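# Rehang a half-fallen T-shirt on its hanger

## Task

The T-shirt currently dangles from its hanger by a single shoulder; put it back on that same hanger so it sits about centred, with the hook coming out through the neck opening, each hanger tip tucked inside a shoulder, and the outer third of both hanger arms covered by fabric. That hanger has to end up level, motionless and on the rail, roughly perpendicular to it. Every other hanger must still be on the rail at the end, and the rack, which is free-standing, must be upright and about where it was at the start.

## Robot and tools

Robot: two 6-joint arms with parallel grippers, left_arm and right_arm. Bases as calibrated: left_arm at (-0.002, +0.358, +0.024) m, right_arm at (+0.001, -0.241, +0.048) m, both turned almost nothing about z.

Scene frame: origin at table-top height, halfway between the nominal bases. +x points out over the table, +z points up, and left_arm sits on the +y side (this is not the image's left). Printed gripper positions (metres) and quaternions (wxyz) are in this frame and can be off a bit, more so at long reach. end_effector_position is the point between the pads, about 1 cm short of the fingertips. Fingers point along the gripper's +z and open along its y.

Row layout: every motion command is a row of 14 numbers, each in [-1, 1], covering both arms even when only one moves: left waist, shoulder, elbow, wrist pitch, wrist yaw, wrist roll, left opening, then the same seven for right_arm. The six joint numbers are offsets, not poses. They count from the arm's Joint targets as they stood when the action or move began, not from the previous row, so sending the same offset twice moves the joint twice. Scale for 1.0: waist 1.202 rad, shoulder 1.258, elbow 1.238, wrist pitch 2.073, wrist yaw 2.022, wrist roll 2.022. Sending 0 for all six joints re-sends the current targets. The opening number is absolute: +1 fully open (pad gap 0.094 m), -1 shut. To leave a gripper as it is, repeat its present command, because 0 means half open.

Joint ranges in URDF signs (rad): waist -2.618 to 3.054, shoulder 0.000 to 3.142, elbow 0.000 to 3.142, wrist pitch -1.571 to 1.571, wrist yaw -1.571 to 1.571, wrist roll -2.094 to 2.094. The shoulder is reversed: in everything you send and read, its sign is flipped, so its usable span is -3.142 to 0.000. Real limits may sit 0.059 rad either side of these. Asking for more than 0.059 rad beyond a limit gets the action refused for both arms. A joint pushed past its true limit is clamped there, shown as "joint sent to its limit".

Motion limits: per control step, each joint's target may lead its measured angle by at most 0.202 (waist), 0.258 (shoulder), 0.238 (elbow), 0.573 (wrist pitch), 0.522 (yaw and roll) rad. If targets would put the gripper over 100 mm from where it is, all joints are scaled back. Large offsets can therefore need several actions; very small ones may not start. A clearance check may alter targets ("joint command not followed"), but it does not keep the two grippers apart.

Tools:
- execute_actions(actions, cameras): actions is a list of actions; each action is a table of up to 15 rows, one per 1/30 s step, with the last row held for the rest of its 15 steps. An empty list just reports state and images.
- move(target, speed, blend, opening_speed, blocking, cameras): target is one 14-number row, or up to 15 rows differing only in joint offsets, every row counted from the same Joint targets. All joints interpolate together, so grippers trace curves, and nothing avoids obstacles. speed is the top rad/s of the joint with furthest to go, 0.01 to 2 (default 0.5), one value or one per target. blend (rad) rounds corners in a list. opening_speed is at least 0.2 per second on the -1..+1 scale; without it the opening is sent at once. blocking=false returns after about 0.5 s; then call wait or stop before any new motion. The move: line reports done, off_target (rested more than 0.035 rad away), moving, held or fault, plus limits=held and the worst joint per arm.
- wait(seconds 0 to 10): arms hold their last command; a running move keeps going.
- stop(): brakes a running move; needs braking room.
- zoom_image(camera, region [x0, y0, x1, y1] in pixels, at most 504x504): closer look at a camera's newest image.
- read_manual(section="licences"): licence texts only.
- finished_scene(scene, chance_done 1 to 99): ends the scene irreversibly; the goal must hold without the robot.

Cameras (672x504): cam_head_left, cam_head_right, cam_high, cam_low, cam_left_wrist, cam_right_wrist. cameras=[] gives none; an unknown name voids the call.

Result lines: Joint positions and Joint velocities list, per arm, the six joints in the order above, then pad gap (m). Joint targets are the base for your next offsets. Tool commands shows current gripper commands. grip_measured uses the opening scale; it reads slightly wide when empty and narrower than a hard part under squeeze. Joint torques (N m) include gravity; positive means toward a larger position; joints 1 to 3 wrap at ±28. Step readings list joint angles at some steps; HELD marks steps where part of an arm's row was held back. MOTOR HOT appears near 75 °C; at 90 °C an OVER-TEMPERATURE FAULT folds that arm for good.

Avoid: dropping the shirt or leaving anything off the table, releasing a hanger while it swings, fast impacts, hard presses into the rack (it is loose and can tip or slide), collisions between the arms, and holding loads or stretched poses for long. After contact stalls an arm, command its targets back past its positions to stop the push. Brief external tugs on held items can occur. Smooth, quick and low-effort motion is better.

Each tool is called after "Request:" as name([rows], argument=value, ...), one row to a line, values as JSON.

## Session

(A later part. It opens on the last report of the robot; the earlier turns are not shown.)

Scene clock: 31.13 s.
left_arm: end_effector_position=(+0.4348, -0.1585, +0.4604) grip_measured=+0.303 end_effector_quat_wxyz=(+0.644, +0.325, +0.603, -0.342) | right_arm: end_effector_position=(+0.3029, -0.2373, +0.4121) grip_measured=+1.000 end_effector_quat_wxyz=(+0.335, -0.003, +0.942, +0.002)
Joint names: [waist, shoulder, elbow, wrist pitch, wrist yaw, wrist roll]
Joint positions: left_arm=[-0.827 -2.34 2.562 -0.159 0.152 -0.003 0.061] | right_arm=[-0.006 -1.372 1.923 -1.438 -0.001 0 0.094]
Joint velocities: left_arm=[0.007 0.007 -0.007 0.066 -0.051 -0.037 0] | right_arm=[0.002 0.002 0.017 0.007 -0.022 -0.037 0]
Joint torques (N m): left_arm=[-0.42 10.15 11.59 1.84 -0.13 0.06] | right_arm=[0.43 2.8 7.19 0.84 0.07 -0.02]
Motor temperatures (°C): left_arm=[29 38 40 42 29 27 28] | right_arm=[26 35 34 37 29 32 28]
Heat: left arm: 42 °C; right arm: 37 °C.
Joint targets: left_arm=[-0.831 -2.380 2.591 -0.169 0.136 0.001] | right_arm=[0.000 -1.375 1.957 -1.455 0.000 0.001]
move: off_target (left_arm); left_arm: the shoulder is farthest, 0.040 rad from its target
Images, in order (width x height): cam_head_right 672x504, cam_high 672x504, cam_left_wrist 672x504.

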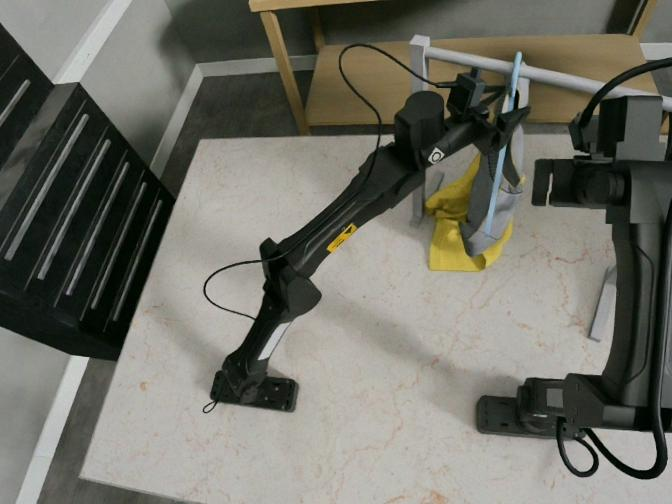

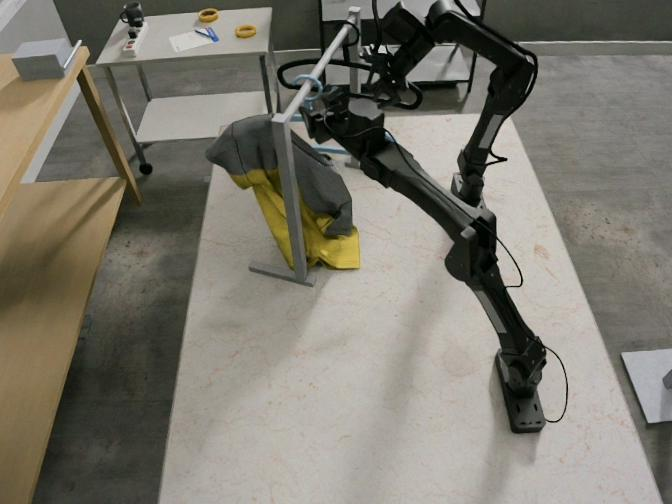

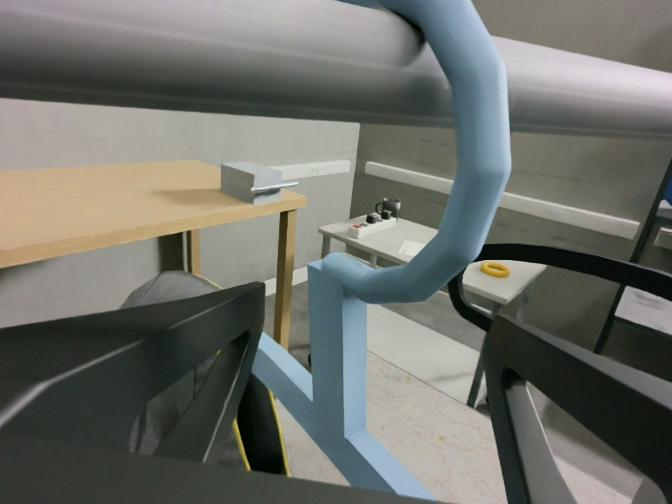

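Request:
move(target=[-0.00,0,0,0,0,0,-0.9,0,0,0,0,0,0,1], opening_speed=0.6, cameras=["cam_left_wrist","cam_head_right","cam_high","cam_right_wrist"])

Scene clock: 33.57 s.
left_arm: end_effector_position=(+0.4368, -0.1574, +0.4599) grip_measured=-0.714 end_effector_quat_wxyz=(+0.645, +0.321, +0.605, -0.338) | right_arm: end_effector_position=(+0.3029, -0.2373, +0.4121) grip_measured=+1.000 end_effector_quat_wxyz=(+0.335, -0.004, +0.942, +0.001)
Joint names: [waist, shoulder, elbow, wrist pitch, wrist yaw, wrist roll]
Joint positions: left_arm=[-0.827 -2.341 2.562 -0.159 0.139 -0.003 0.013] | right_arm=[-0.006 -1.372 1.923 -1.438 -0.001 -0.002 0.094]
Joint velocities: left_arm=[-0.017 -0.012 -0.002 0.022 0.007 -0.022 0.001] | right_arm=[0.017 -0.002 0.002 0.022 0.022 0.066 0]
Joint torques (N m): left_arm=[-0.58 10.26 11.59 1.82 -0.08 0.02] | right_arm=[0.43 2.77 7.17 0.84 0.06 -0.02]
Motor temperatures (°C): left_arm=[29 39 40 42 29 27 28] | right_arm=[26 35 34 37 29 32 28]
Heat: left arm: 42 °C; right arm: 37 °C.
Joint targets: left_arm=[-0.831 -2.380 2.591 -0.169 0.136 0.001] | right_arm=[0.000 -1.375 1.957 -1.455 0.000 0.001]
move: off_target (left_arm); left_arm: the shoulder is farthest, 0.039 rad from its target
Images, in order (width x height): cam_head_right 672x504, cam_high 672x504, cam_left_wrist 672x504, cam_right_wrist 672x504.

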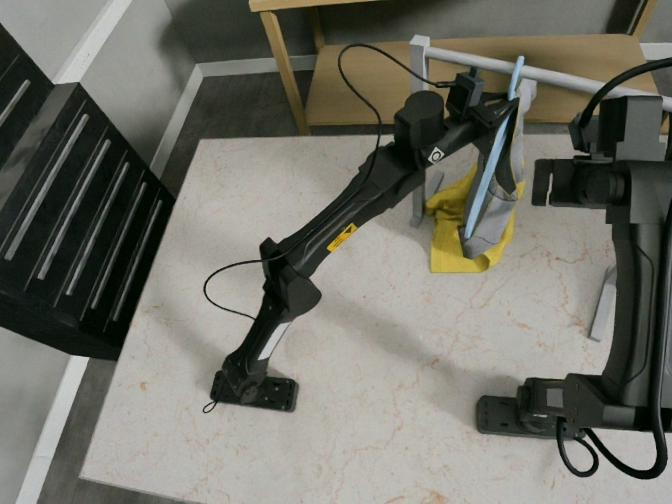

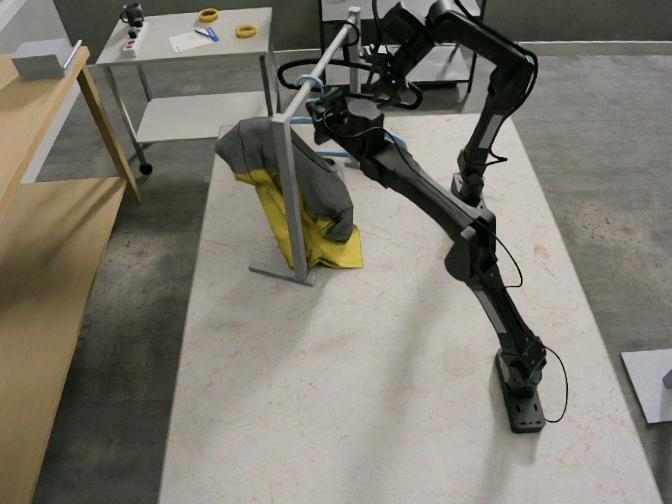

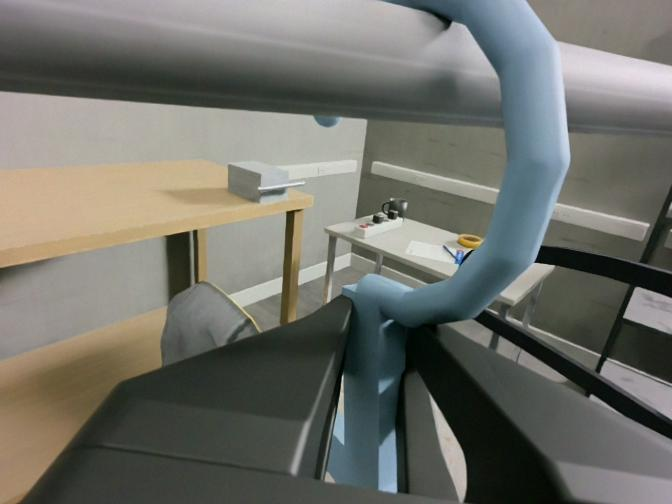

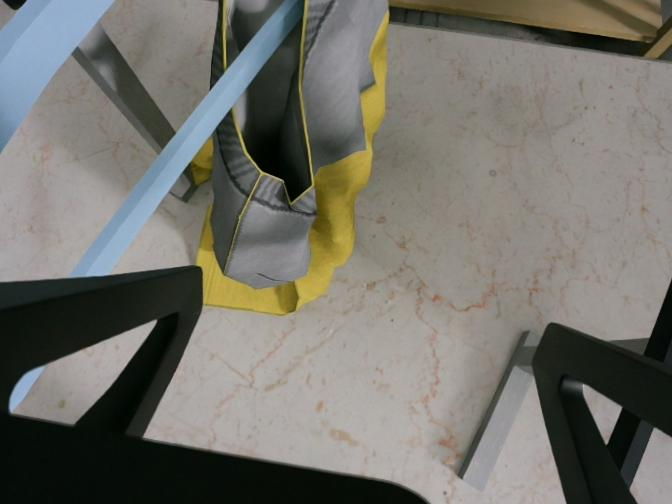

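Request:
move(target=[0,0,0,0,0,0,-0.9,0.145,0.222,-0.806,0.4305,0,0,1], cameras=["cam_head_left","cam_head_right","cam_high","cam_right_wrist"])

Scene clock: 36.90 s.
left_arm: end_effector_position=(+0.4368, -0.1574, +0.4599) grip_measured=-0.715 end_effector_quat_wxyz=(+0.645, +0.321, +0.605, -0.338) | right_arm: end_effector_position=(+0.3319, -0.1788, +0.2570) grip_measured=+1.000 end_effector_quat_wxyz=(+0.395, -0.085, +0.914, +0.035)
Joint names: [waist, shoulder, elbow, wrist pitch, wrist yaw, wrist roll]
Joint positions: left_arm=[-0.827 -2.341 2.562 -0.159 0.139 -0.003 0.013] | right_arm=[0.169 -1.119 0.971 -0.607 0.001 -0.003 0.094]
Joint velocities: left_arm=[0.012 0.012 0.002 -0.037 -0.081 0.066 -0.001] | right_arm=[-0.012 -0.002 -0.002 -0.037 0.007 -0.051 0]
Joint torques (N m): left_arm=[-0.42 10.22 11.51 1.78 -0.06 0.01] | right_arm=[0.39 4.81 5.59 1.5 0.06 -0.03]
Motor temperatures (°C): left_arm=[29 39 40 42 29 27 28] | right_arm=[26 35 34 38 29 31 28]
Heat: left arm: 42 °C; right arm: 38 °C.
Joint targets: left_arm=[-0.831 -2.380 2.591 -0.169 0.136 0.001] | right_arm=[0.174 -1.096 0.959 -0.563 0.000 0.001]
move: off_target (left_arm, right_arm); left_arm: the shoulder is farthest, 0.039 rad from its target; right_arm: the wrist pitch is farthest, 0.044 rad from its target
Images, in order (width x height): cam_head_left 672x504, cam_head_right 672x504, cam_high 672x504, cam_right_wrist 672x504.

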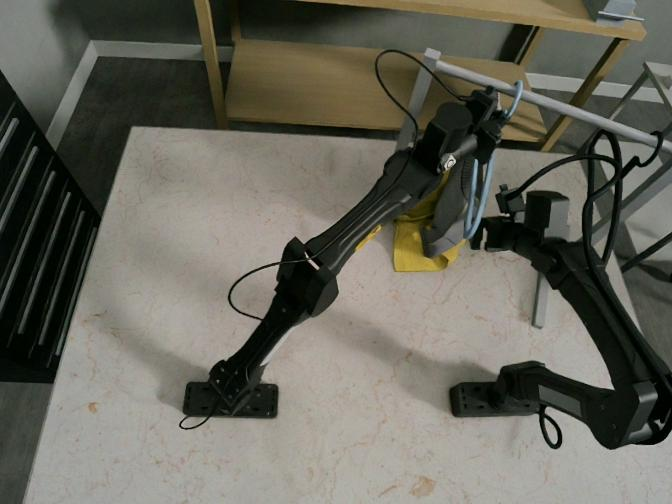

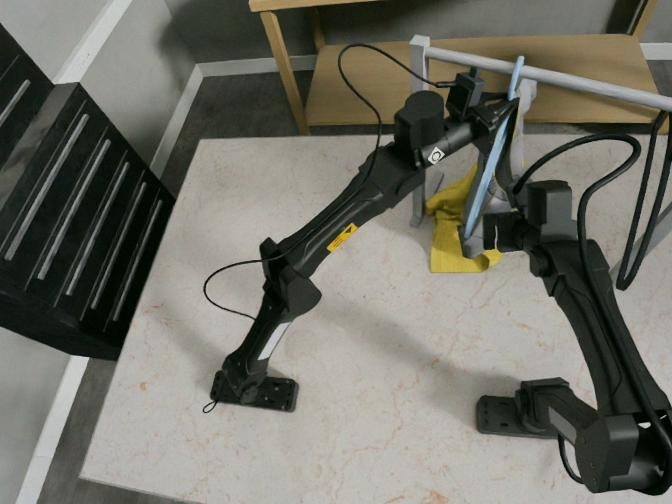

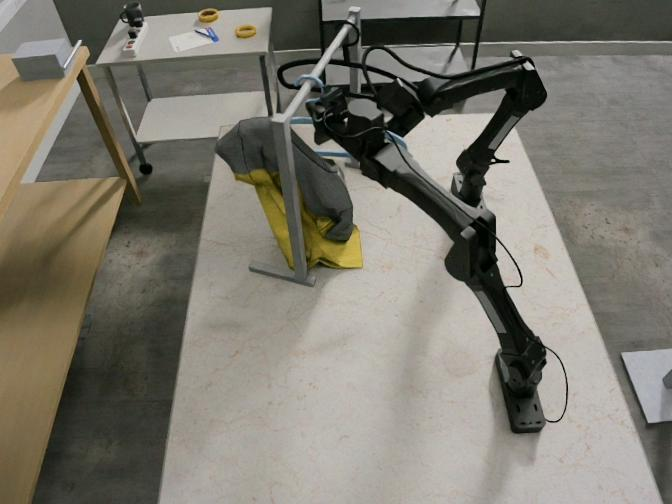

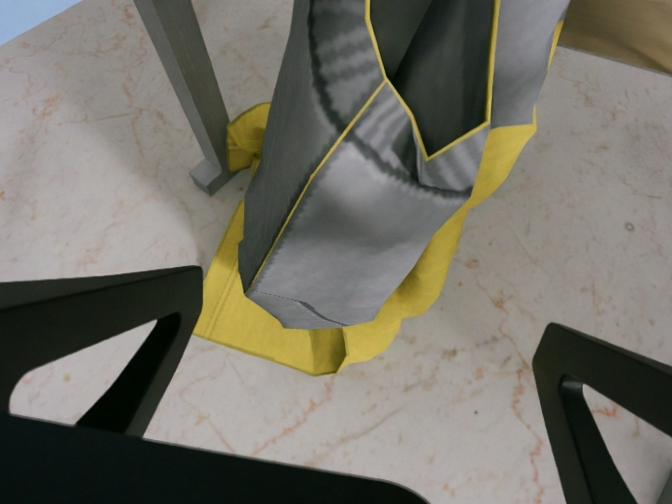

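Request:
move(target=[0,0,0,0,0,0,-0.9,0.008,-0.262,0.024,0.149,0,0,1], speed=0.3, cameras=["cam_head_right","cam_high","cam_right_wrist"])

Scene clock: 39.17 s.
left_arm: end_effector_position=(+0.4372, -0.1571, +0.4599) grip_measured=-0.718 end_effector_quat_wxyz=(+0.647, +0.322, +0.605, -0.335) | right_arm: end_effector_position=(+0.4007, -0.1636, +0.2034) grip_measured=+1.000 end_effector_quat_wxyz=(+0.392, -0.085, +0.915, +0.036)
Joint names: [waist, shoulder, elbow, wrist pitch, wrist yaw, wrist roll]
Joint positions: left_arm=[-0.827 -2.341 2.562 -0.159 0.136 0.003 0.013] | right_arm=[0.176 -1.422 0.971 -0.311 0.004 0.003 0.094]
Joint velocities: left_arm=[-0.022 0.007 0.002 0.037 -0.022 -0.095 0] | right_arm=[-0.002 0.007 -0.002 0.051 0.037 0.066 0]
Joint torques (N m): left_arm=[-0.34 10.18 11.54 1.79 -0.02 0.02] | right_arm=[0.55 5.23 7.61 1.61 0 -0.02]
Motor temperatures (°C): left_arm=[29 39 40 42 29 27 29] | right_arm=[26 35 34 38 29 31 28]
Heat: left arm: 42 °C; right arm: 38 °C.
Joint targets: left_arm=[-0.831 -2.380 2.591 -0.169 0.136 0.001] | right_arm=[0.184 -1.425 0.989 -0.254 0.000 0.001]
move: off_target (left_arm, right_arm); left_arm: the shoulder is farthest, 0.039 rad from its target; right_arm: the wrist pitch is farthest, 0.057 rad from its target
Images, in order (width x height): cam_head_right 672x504, cam_high 672x504, cam_right_wrist 672x504.

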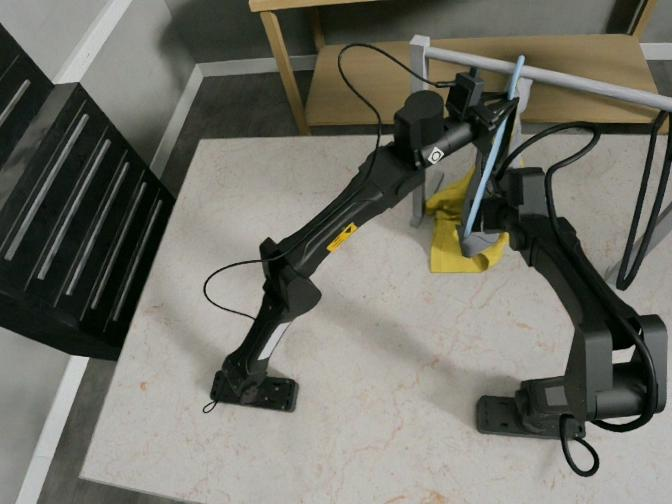

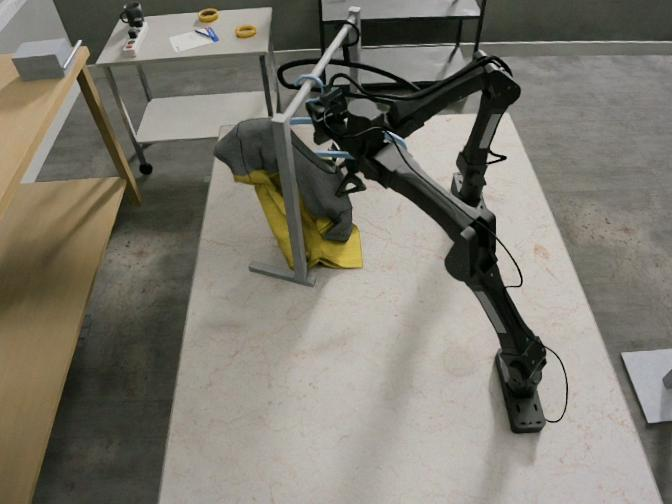

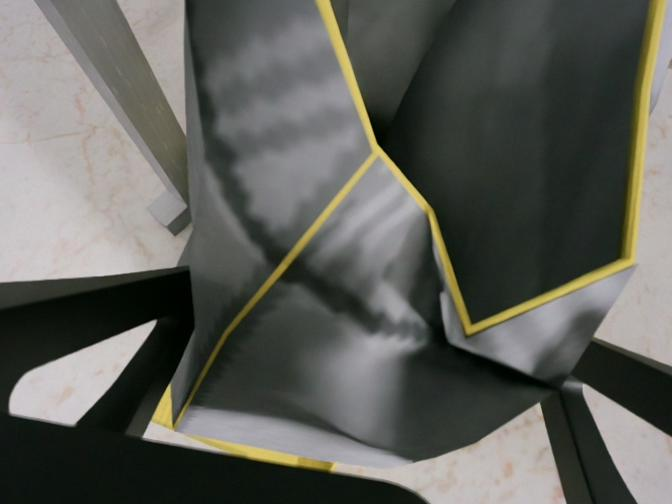

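Request:
move(target=[0,0,0,0,0,0,-0.9,0,0,0,0,0,0,-1], opening_speed=1.0, cameras=["cam_head_right","cam_high","cam_right_wrist"])

Scene clock: 41.60 s.
left_arm: end_effector_position=(+0.4372, -0.1571, +0.4599) grip_measured=-0.718 end_effector_quat_wxyz=(+0.647, +0.322, +0.605, -0.335) | right_arm: end_effector_position=(+0.4010, -0.1636, +0.2037) grip_measured=-0.944 end_effector_quat_wxyz=(+0.393, -0.085, +0.915, +0.036)
Joint names: [waist, shoulder, elbow, wrist pitch, wrist yaw, wrist roll]
Joint positions: left_arm=[-0.827 -2.341 2.562 -0.159 0.136 0.003 0.013] | right_arm=[0.176 -1.422 0.971 -0.309 0.004 0.003 0.003]
Joint velocities: left_arm=[0.012 0.002 0.002 0.037 0.022 0.022 0] | right_arm=[0.012 -0.002 -0.007 -0.037 -0.007 -0.051 0.001]
Joint torques (N m): left_arm=[-0.32 10.33 11.49 1.78 -0.06 -0.03] | right_arm=[0.53 5.22 7.6 1.61 0.01 -0.02]
Motor temperatures (°C): left_arm=[29 39 40 42 29 27 29] | right_arm=[26 35 34 38 29 31 28]
Heat: left arm: 42 °C; right arm: 38 °C.
Joint targets: left_arm=[-0.831 -2.380 2.591 -0.169 0.136 0.001] | right_arm=[0.184 -1.425 0.989 -0.254 0.000 0.001]
move: off_target (left_arm, right_arm); left_arm: the shoulder is farthest, 0.039 rad from its target; right_arm: the wrist pitch is farthest, 0.055 rad from its target
Images, in order (width x height): cam_head_right 672x504, cam_high 672x504, cam_right_wrist 672x504.

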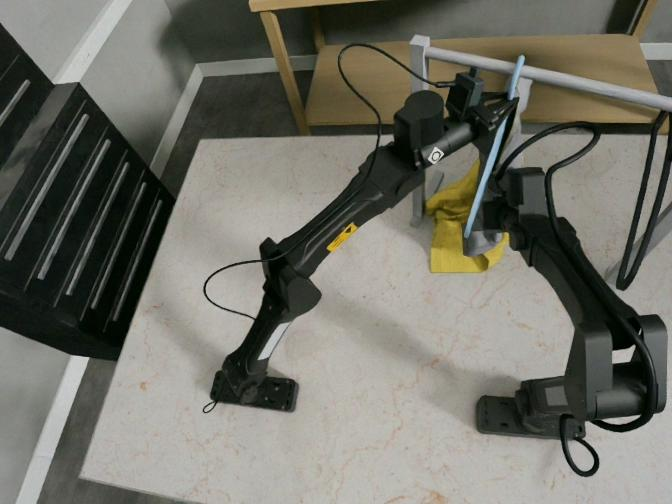

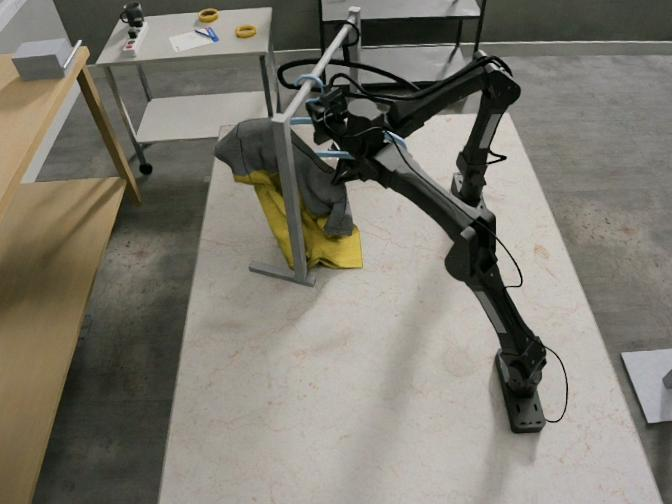

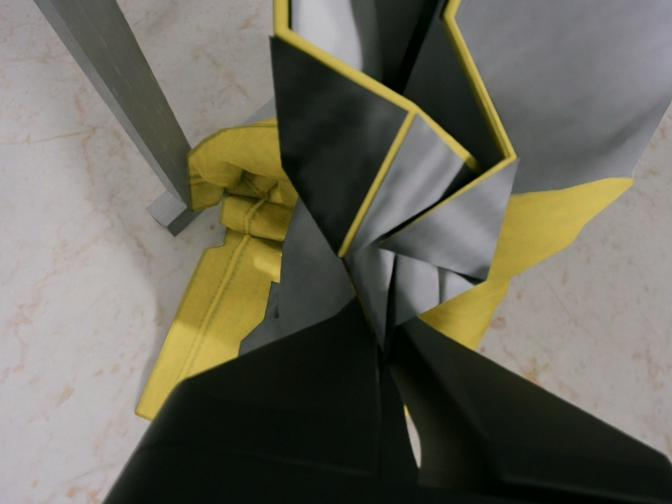

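Request:
move(target=[0,0,0,0,0,0,-0.9,0.144,0.33,-0.136,-0.099,0,0,-1], speed=0.35)

Scene clock: 44.07 s.
left_arm: end_effector_position=(+0.4365, -0.1576, +0.4599) grip_measured=-0.725 end_effector_quat_wxyz=(+0.644, +0.321, +0.605, -0.340) | right_arm: end_effector_position=(+0.3156, -0.1224, +0.2574) grip_measured=-0.944 end_effector_quat_wxyz=(+0.445, -0.155, +0.879, +0.078)
Joint names: [waist, shoulder, elbow, wrist pitch, wrist yaw, wrist roll]
Joint positions: left_arm=[-0.826 -2.341 2.562 -0.159 0.142 -0.006 0.013] | right_arm=[0.349 -1.029 0.835 -0.44 0.011 0.008 0.003]
Joint velocities: left_arm=[0.012 0.002 -0.002 -0.081 -0.007 0.022 0] | right_arm=[0.002 0.002 0.002 0.037 0.022 -0.051 0]
Joint torques (N m): left_arm=[-0.44 10.28 11.73 1.8 -0.05 0.05] | right_arm=[0.55 3.82 5.45 1.06 -0.05 -0.07]
Motor temperatures (°C): left_arm=[29 39 40 43 29 27 29] | right_arm=[26 35 34 38 29 31 28]
Heat: left arm: 43 °C; right arm: 38 °C.
Joint targets: left_arm=[-0.831 -2.380 2.591 -0.169 0.136 0.001] | right_arm=[0.357 -1.010 0.821 -0.459 0.000 0.001]
move: off_target (left_arm); left_arm: the shoulder is farthest, 0.039 rad from its target

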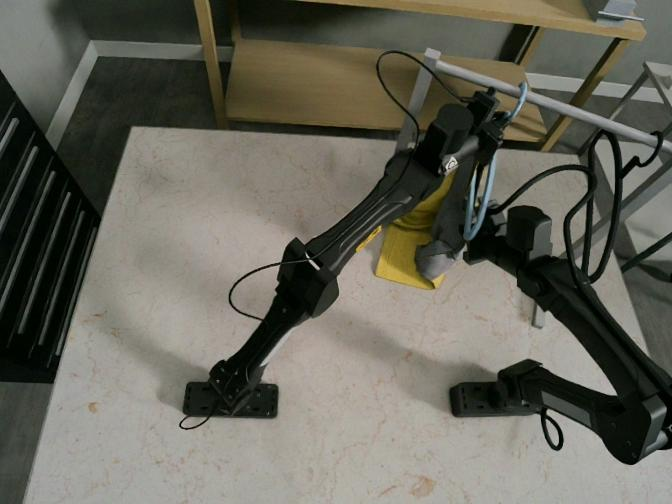

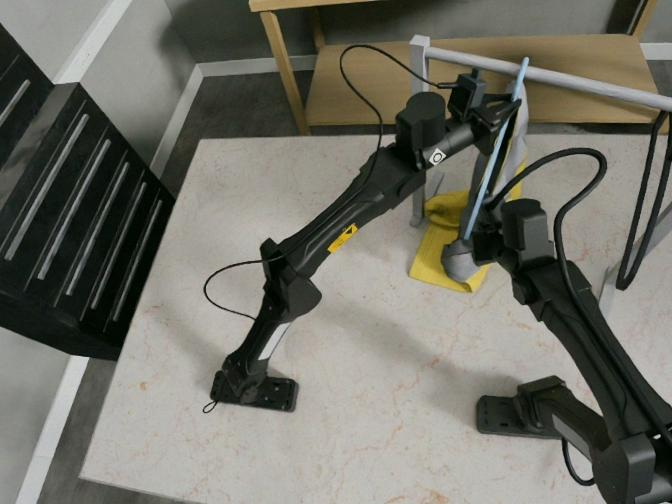

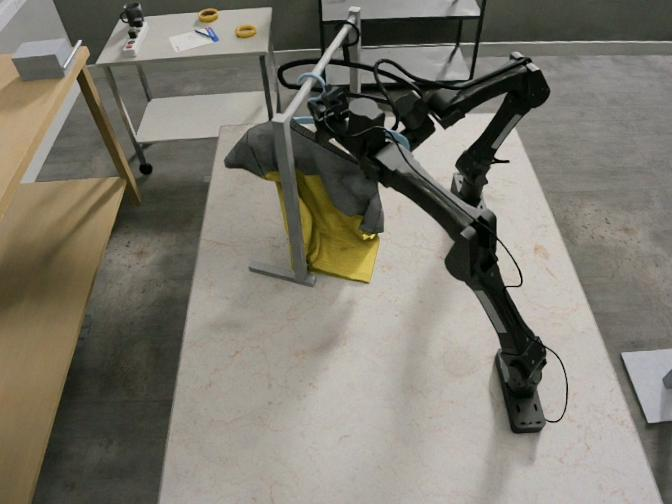

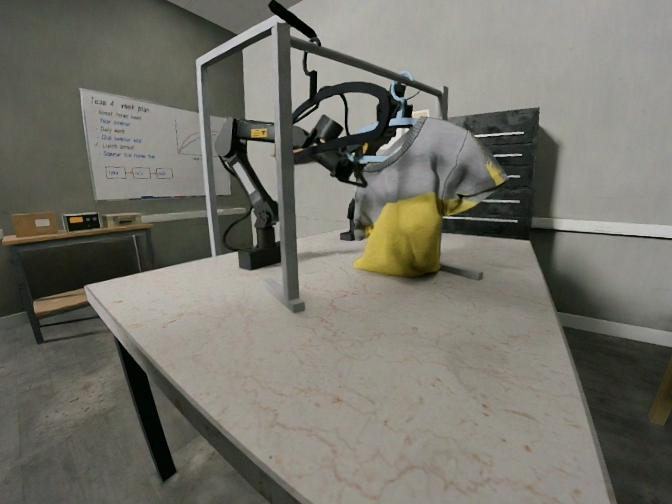

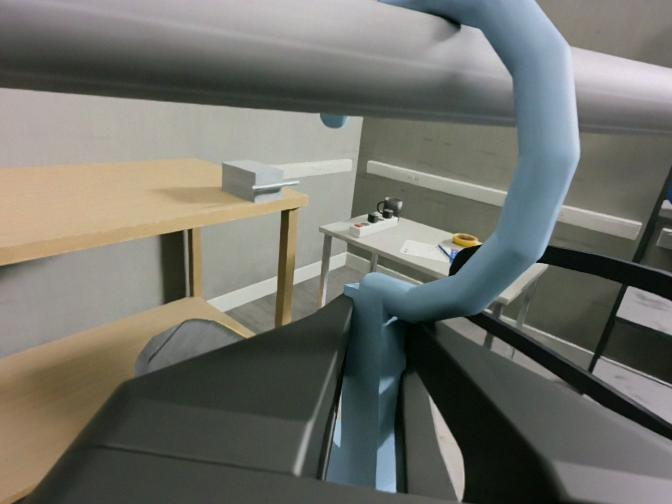

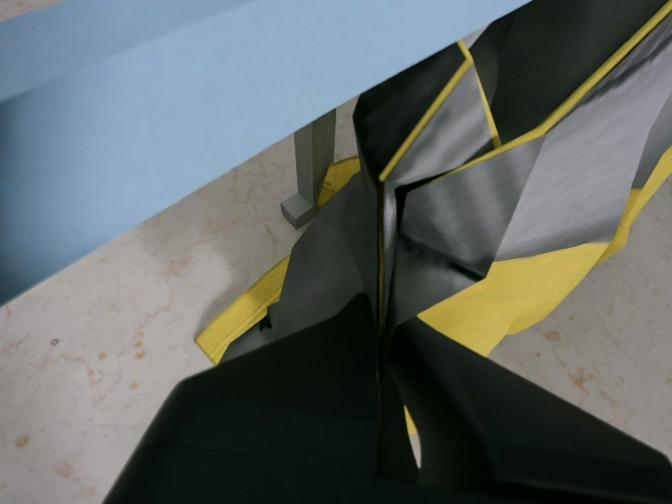

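Request:
move(target=[0,0,0,0,0,0,-0.9,0.051,0.325,-0.069,-0.133,0,0,-1], speed=0.3)

Scene clock: 46.63 s.
left_arm: end_effector_position=(+0.4324, -0.1610, +0.4599) grip_measured=-0.725 end_effector_quat_wxyz=(+0.640, +0.320, +0.606, -0.347) | right_arm: end_effector_position=(+0.2281, -0.1394, +0.2791) grip_measured=-0.944 end_effector_quat_wxyz=(+0.474, -0.178, +0.857, +0.099)
Joint names: [waist, shoulder, elbow, wrist pitch, wrist yaw, wrist roll]
Joint positions: left_arm=[-0.834 -2.341 2.562 -0.159 0.144 -0.02 0.013] | right_arm=[0.41 -0.612 0.75 -0.699 0.011 0.008 0.003]
Joint velocities: left_arm=[0.012 0.017 0.002 -0.022 -0.022 -0.007 -0.001] | right_arm=[0.012 0.007 -0.002 0.066 0.007 0.11 0.001]
Joint torques (N m): left_arm=[0.32 10.25 11.48 1.8 -0.05 0.16] | right_arm=[0.62 -0.51 5.08 0.95 -0.06 -0.06]
Motor temperatures (°C): left_arm=[29 39 40 43 29 27 29] | right_arm=[26 35 34 38 29 31 28]
Heat: left arm: 43 °C; right arm: 38 °C.
Joint targets: left_arm=[-0.831 -2.380 2.591 -0.169 0.136 0.001] | right_arm=[0.418 -0.601 0.735 -0.735 0.000 0.001]
move: off_target (left_arm, right_arm); left_arm: the shoulder is farthest, 0.039 rad from its target; right_arm: the wrist pitch is farthest, 0.036 rad from its target

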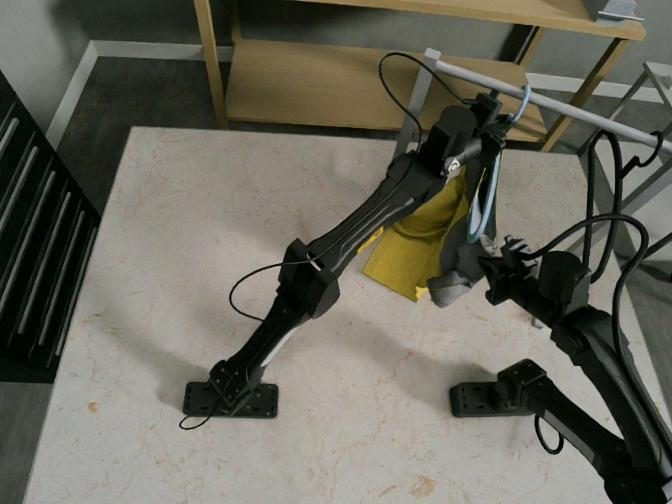

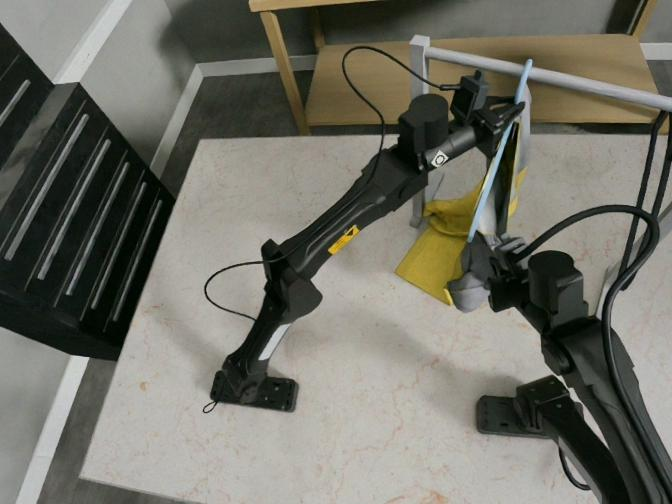

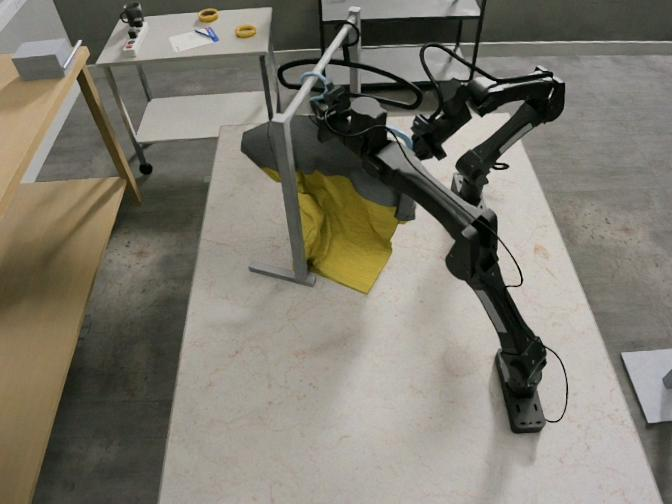

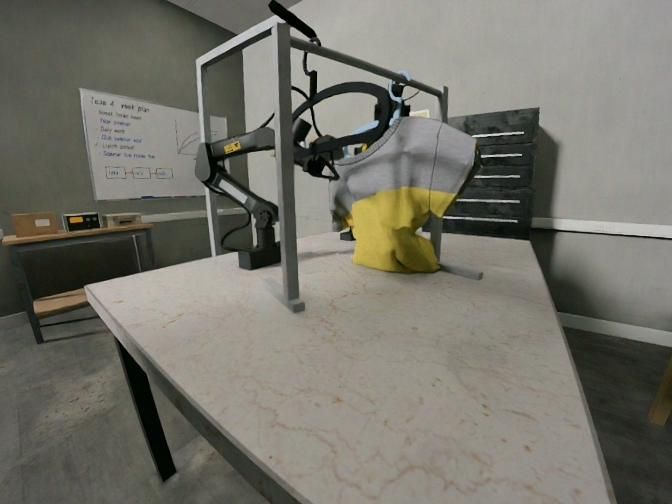

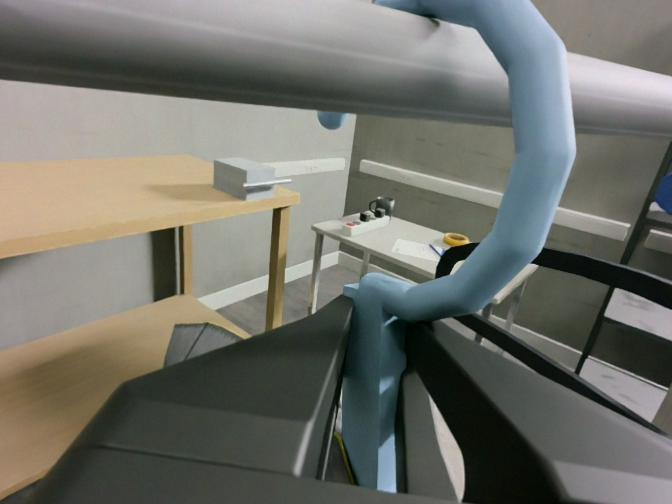

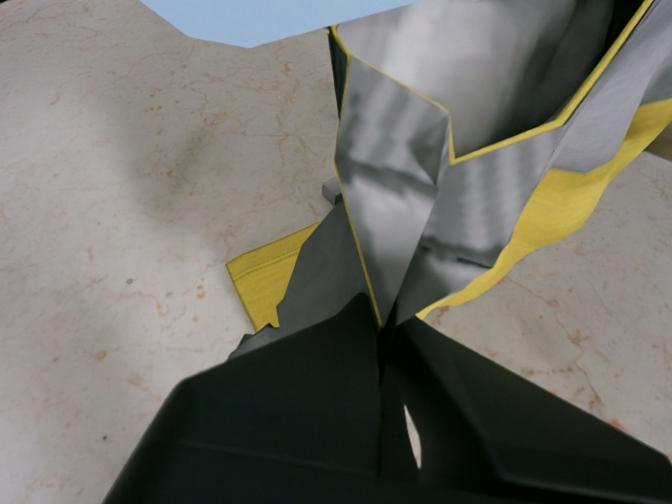

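Request:
move([
  [0,0,0,0,0,0,-0.9,0.153,-0.053,0.117,-0.037,0,0,-1],
  [0,0,0,0,0,0,-0.9,0.253,-0.227,0.272,-0.024,0,0,-1],
], speed=0.3, blend=0.04)

Scene clock: 49.20 s.
left_arm: end_effector_position=(+0.4317, -0.1615, +0.4599) grip_measured=-0.725 end_effector_quat_wxyz=(+0.640, +0.320, +0.606, -0.349) | right_arm: end_effector_position=(+0.2202, -0.0554, +0.3163) grip_measured=-0.944 end_effector_quat_wxyz=(+0.424, -0.304, +0.841, +0.145)
Joint names: [waist, shoulder, elbow, wrist pitch, wrist yaw, wrist roll]
Joint positions: left_arm=[-0.834 -2.341 2.562 -0.159 0.147 -0.021 0.013] | right_arm=[0.705 -0.889 1.028 -0.78 0.033 0.008 0.003]
Joint velocities: left_arm=[0.012 0.012 -0.007 -0.037 -0.037 -0.007 0] | right_arm=[0.007 -0.007 0.002 0.051 -0.022 0.037 0]
Joint torques (N m): left_arm=[0.21 10.21 11.73 1.8 -0.07 0.2] | right_arm=[1.28 0.62 9.31 1.17 -0.3 -0.06]
Motor temperatures (°C): left_arm=[29 39 40 43 29 27 29] | right_arm=[26 35 34 38 29 31 29]
Heat: left arm: 43 °C; right arm: 38 °C.
Joint targets: left_arm=[-0.831 -2.380 2.591 -0.169 0.136 0.001] | right_arm=[0.722 -0.887 1.072 -0.784 0.000 0.001]
move: off_target (left_arm, right_arm); left_arm: the shoulder is farthest, 0.039 rad from its target; right_arm: the elbow is farthest, 0.044 rad from its target

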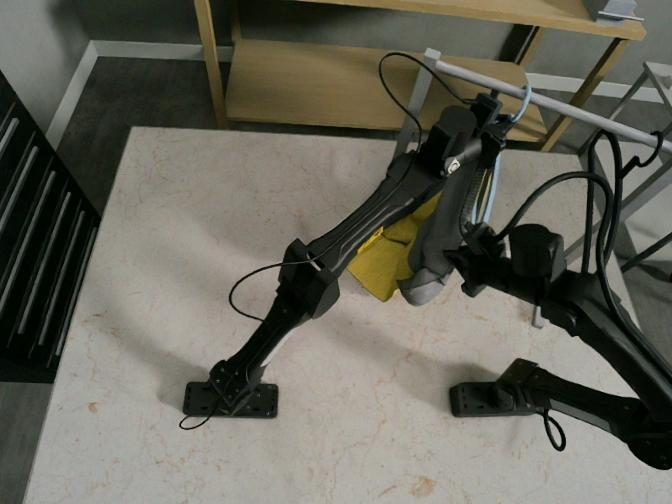

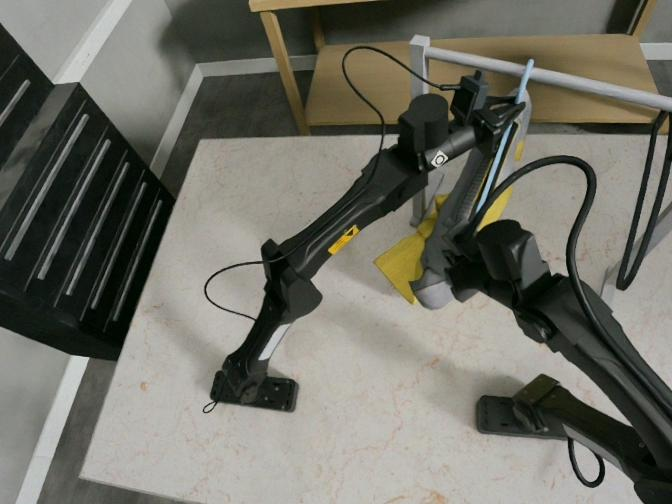

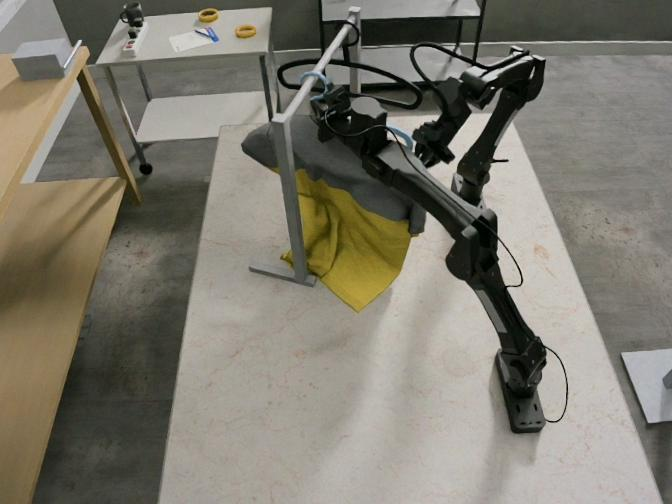

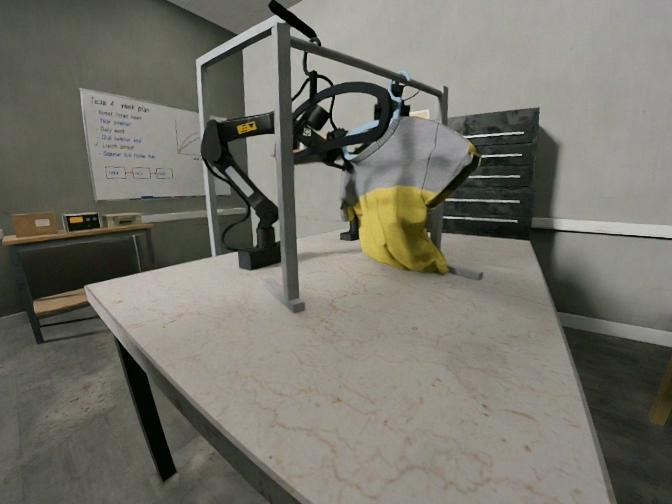

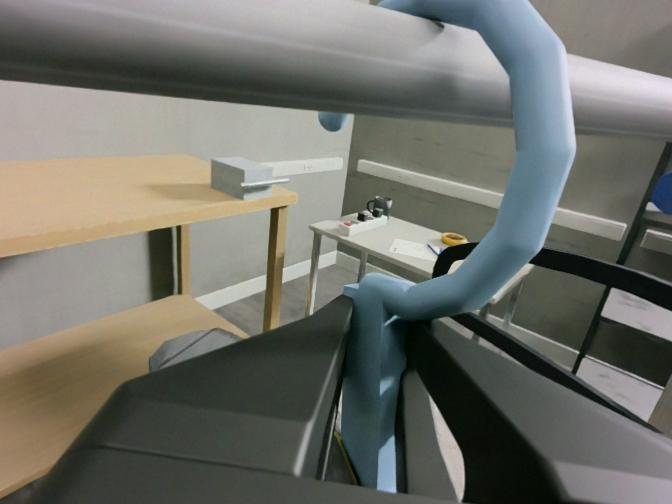

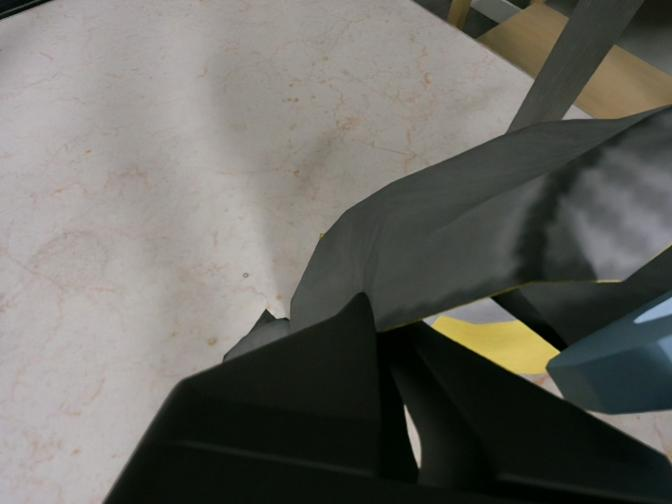

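Request:
move(target=[0,0,0,0,0,0,-0.9,0.09,0.033,0.079,-0.019,0,0,-1], speed=0.2)

Scene clock: 50.73 s.
left_arm: end_effector_position=(+0.4297, -0.1629, +0.4599) grip_measured=-0.725 end_effector_quat_wxyz=(+0.637, +0.322, +0.605, -0.354) | right_arm: end_effector_position=(+0.1984, -0.0418, +0.3545) grip_measured=-0.944 end_effector_quat_wxyz=(+0.450, -0.334, +0.810, +0.172)
Joint names: [waist, shoulder, elbow, wrist pitch, wrist yaw, wrist roll]
Joint positions: left_arm=[-0.835 -2.341 2.562 -0.159 0.158 -0.027 0.013] | right_arm=[0.807 -0.865 1.12 -0.822 0.054 0.008 0.003]
Joint velocities: left_arm=[0.007 0.022 -0.002 0.022 0.007 -0.066 -0.001] | right_arm=[-0.002 -0.012 -0.012 -0.051 0.007 0.037 0]
Joint torques (N m): left_arm=[0.47 10.14 11.56 1.81 -0.18 0.22] | right_arm=[1.83 1.73 9.47 1.24 -0.48 -0.07]
Motor temperatures (°C): left_arm=[29 39 40 43 29 27 29] | right_arm=[26 35 34 38 29 31 29]
Heat: left arm: 43 °C; right arm: 38 °C.
Joint targets: left_arm=[-0.831 -2.380 2.591 -0.169 0.136 0.001] | right_arm=[0.830 -0.845 1.170 -0.824 0.000 0.001]
move: off_target (left_arm, right_arm); left_arm: the shoulder is farthest, 0.039 rad from its target; right_arm: the wrist yaw is farthest, 0.054 rad from its target

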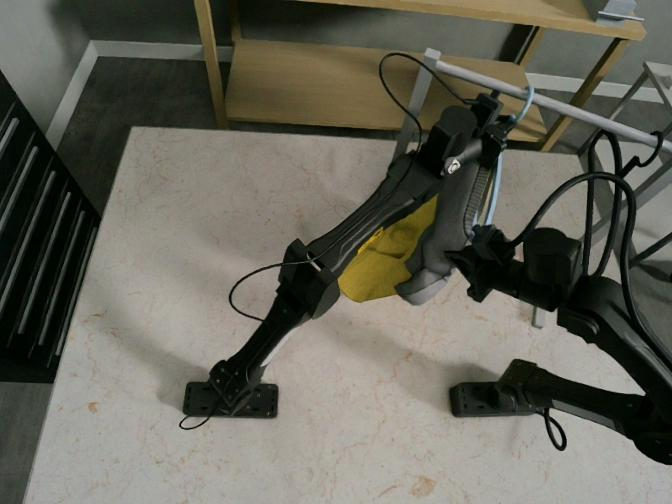

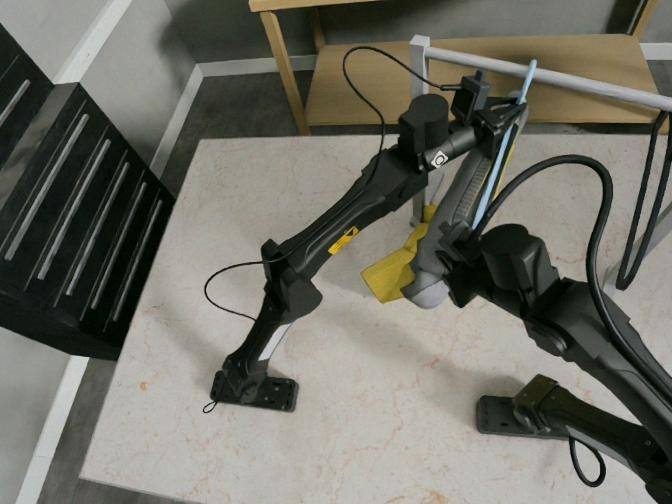

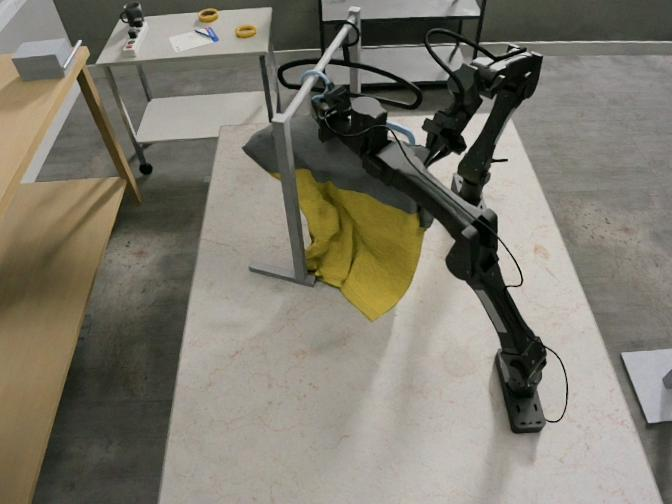

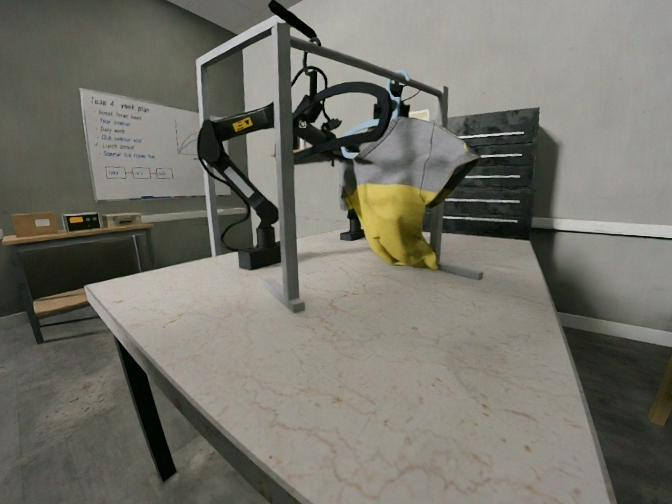

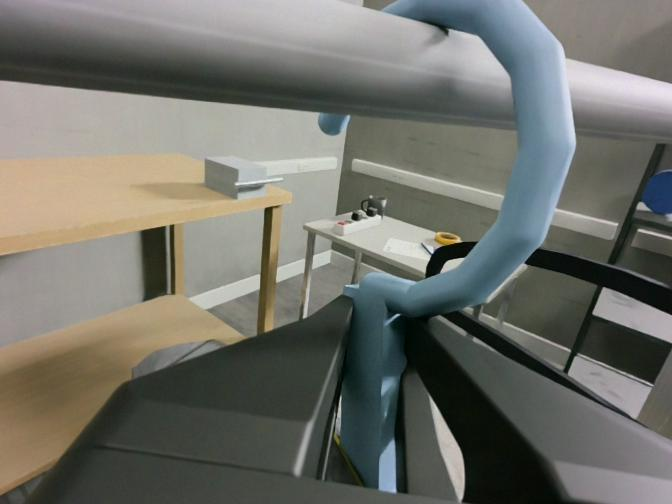

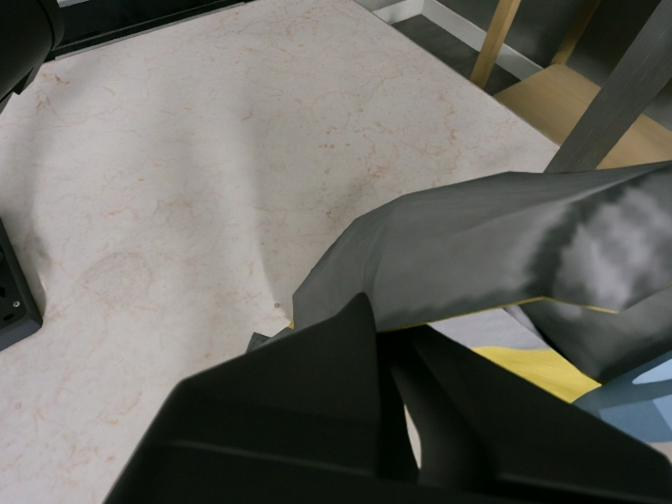

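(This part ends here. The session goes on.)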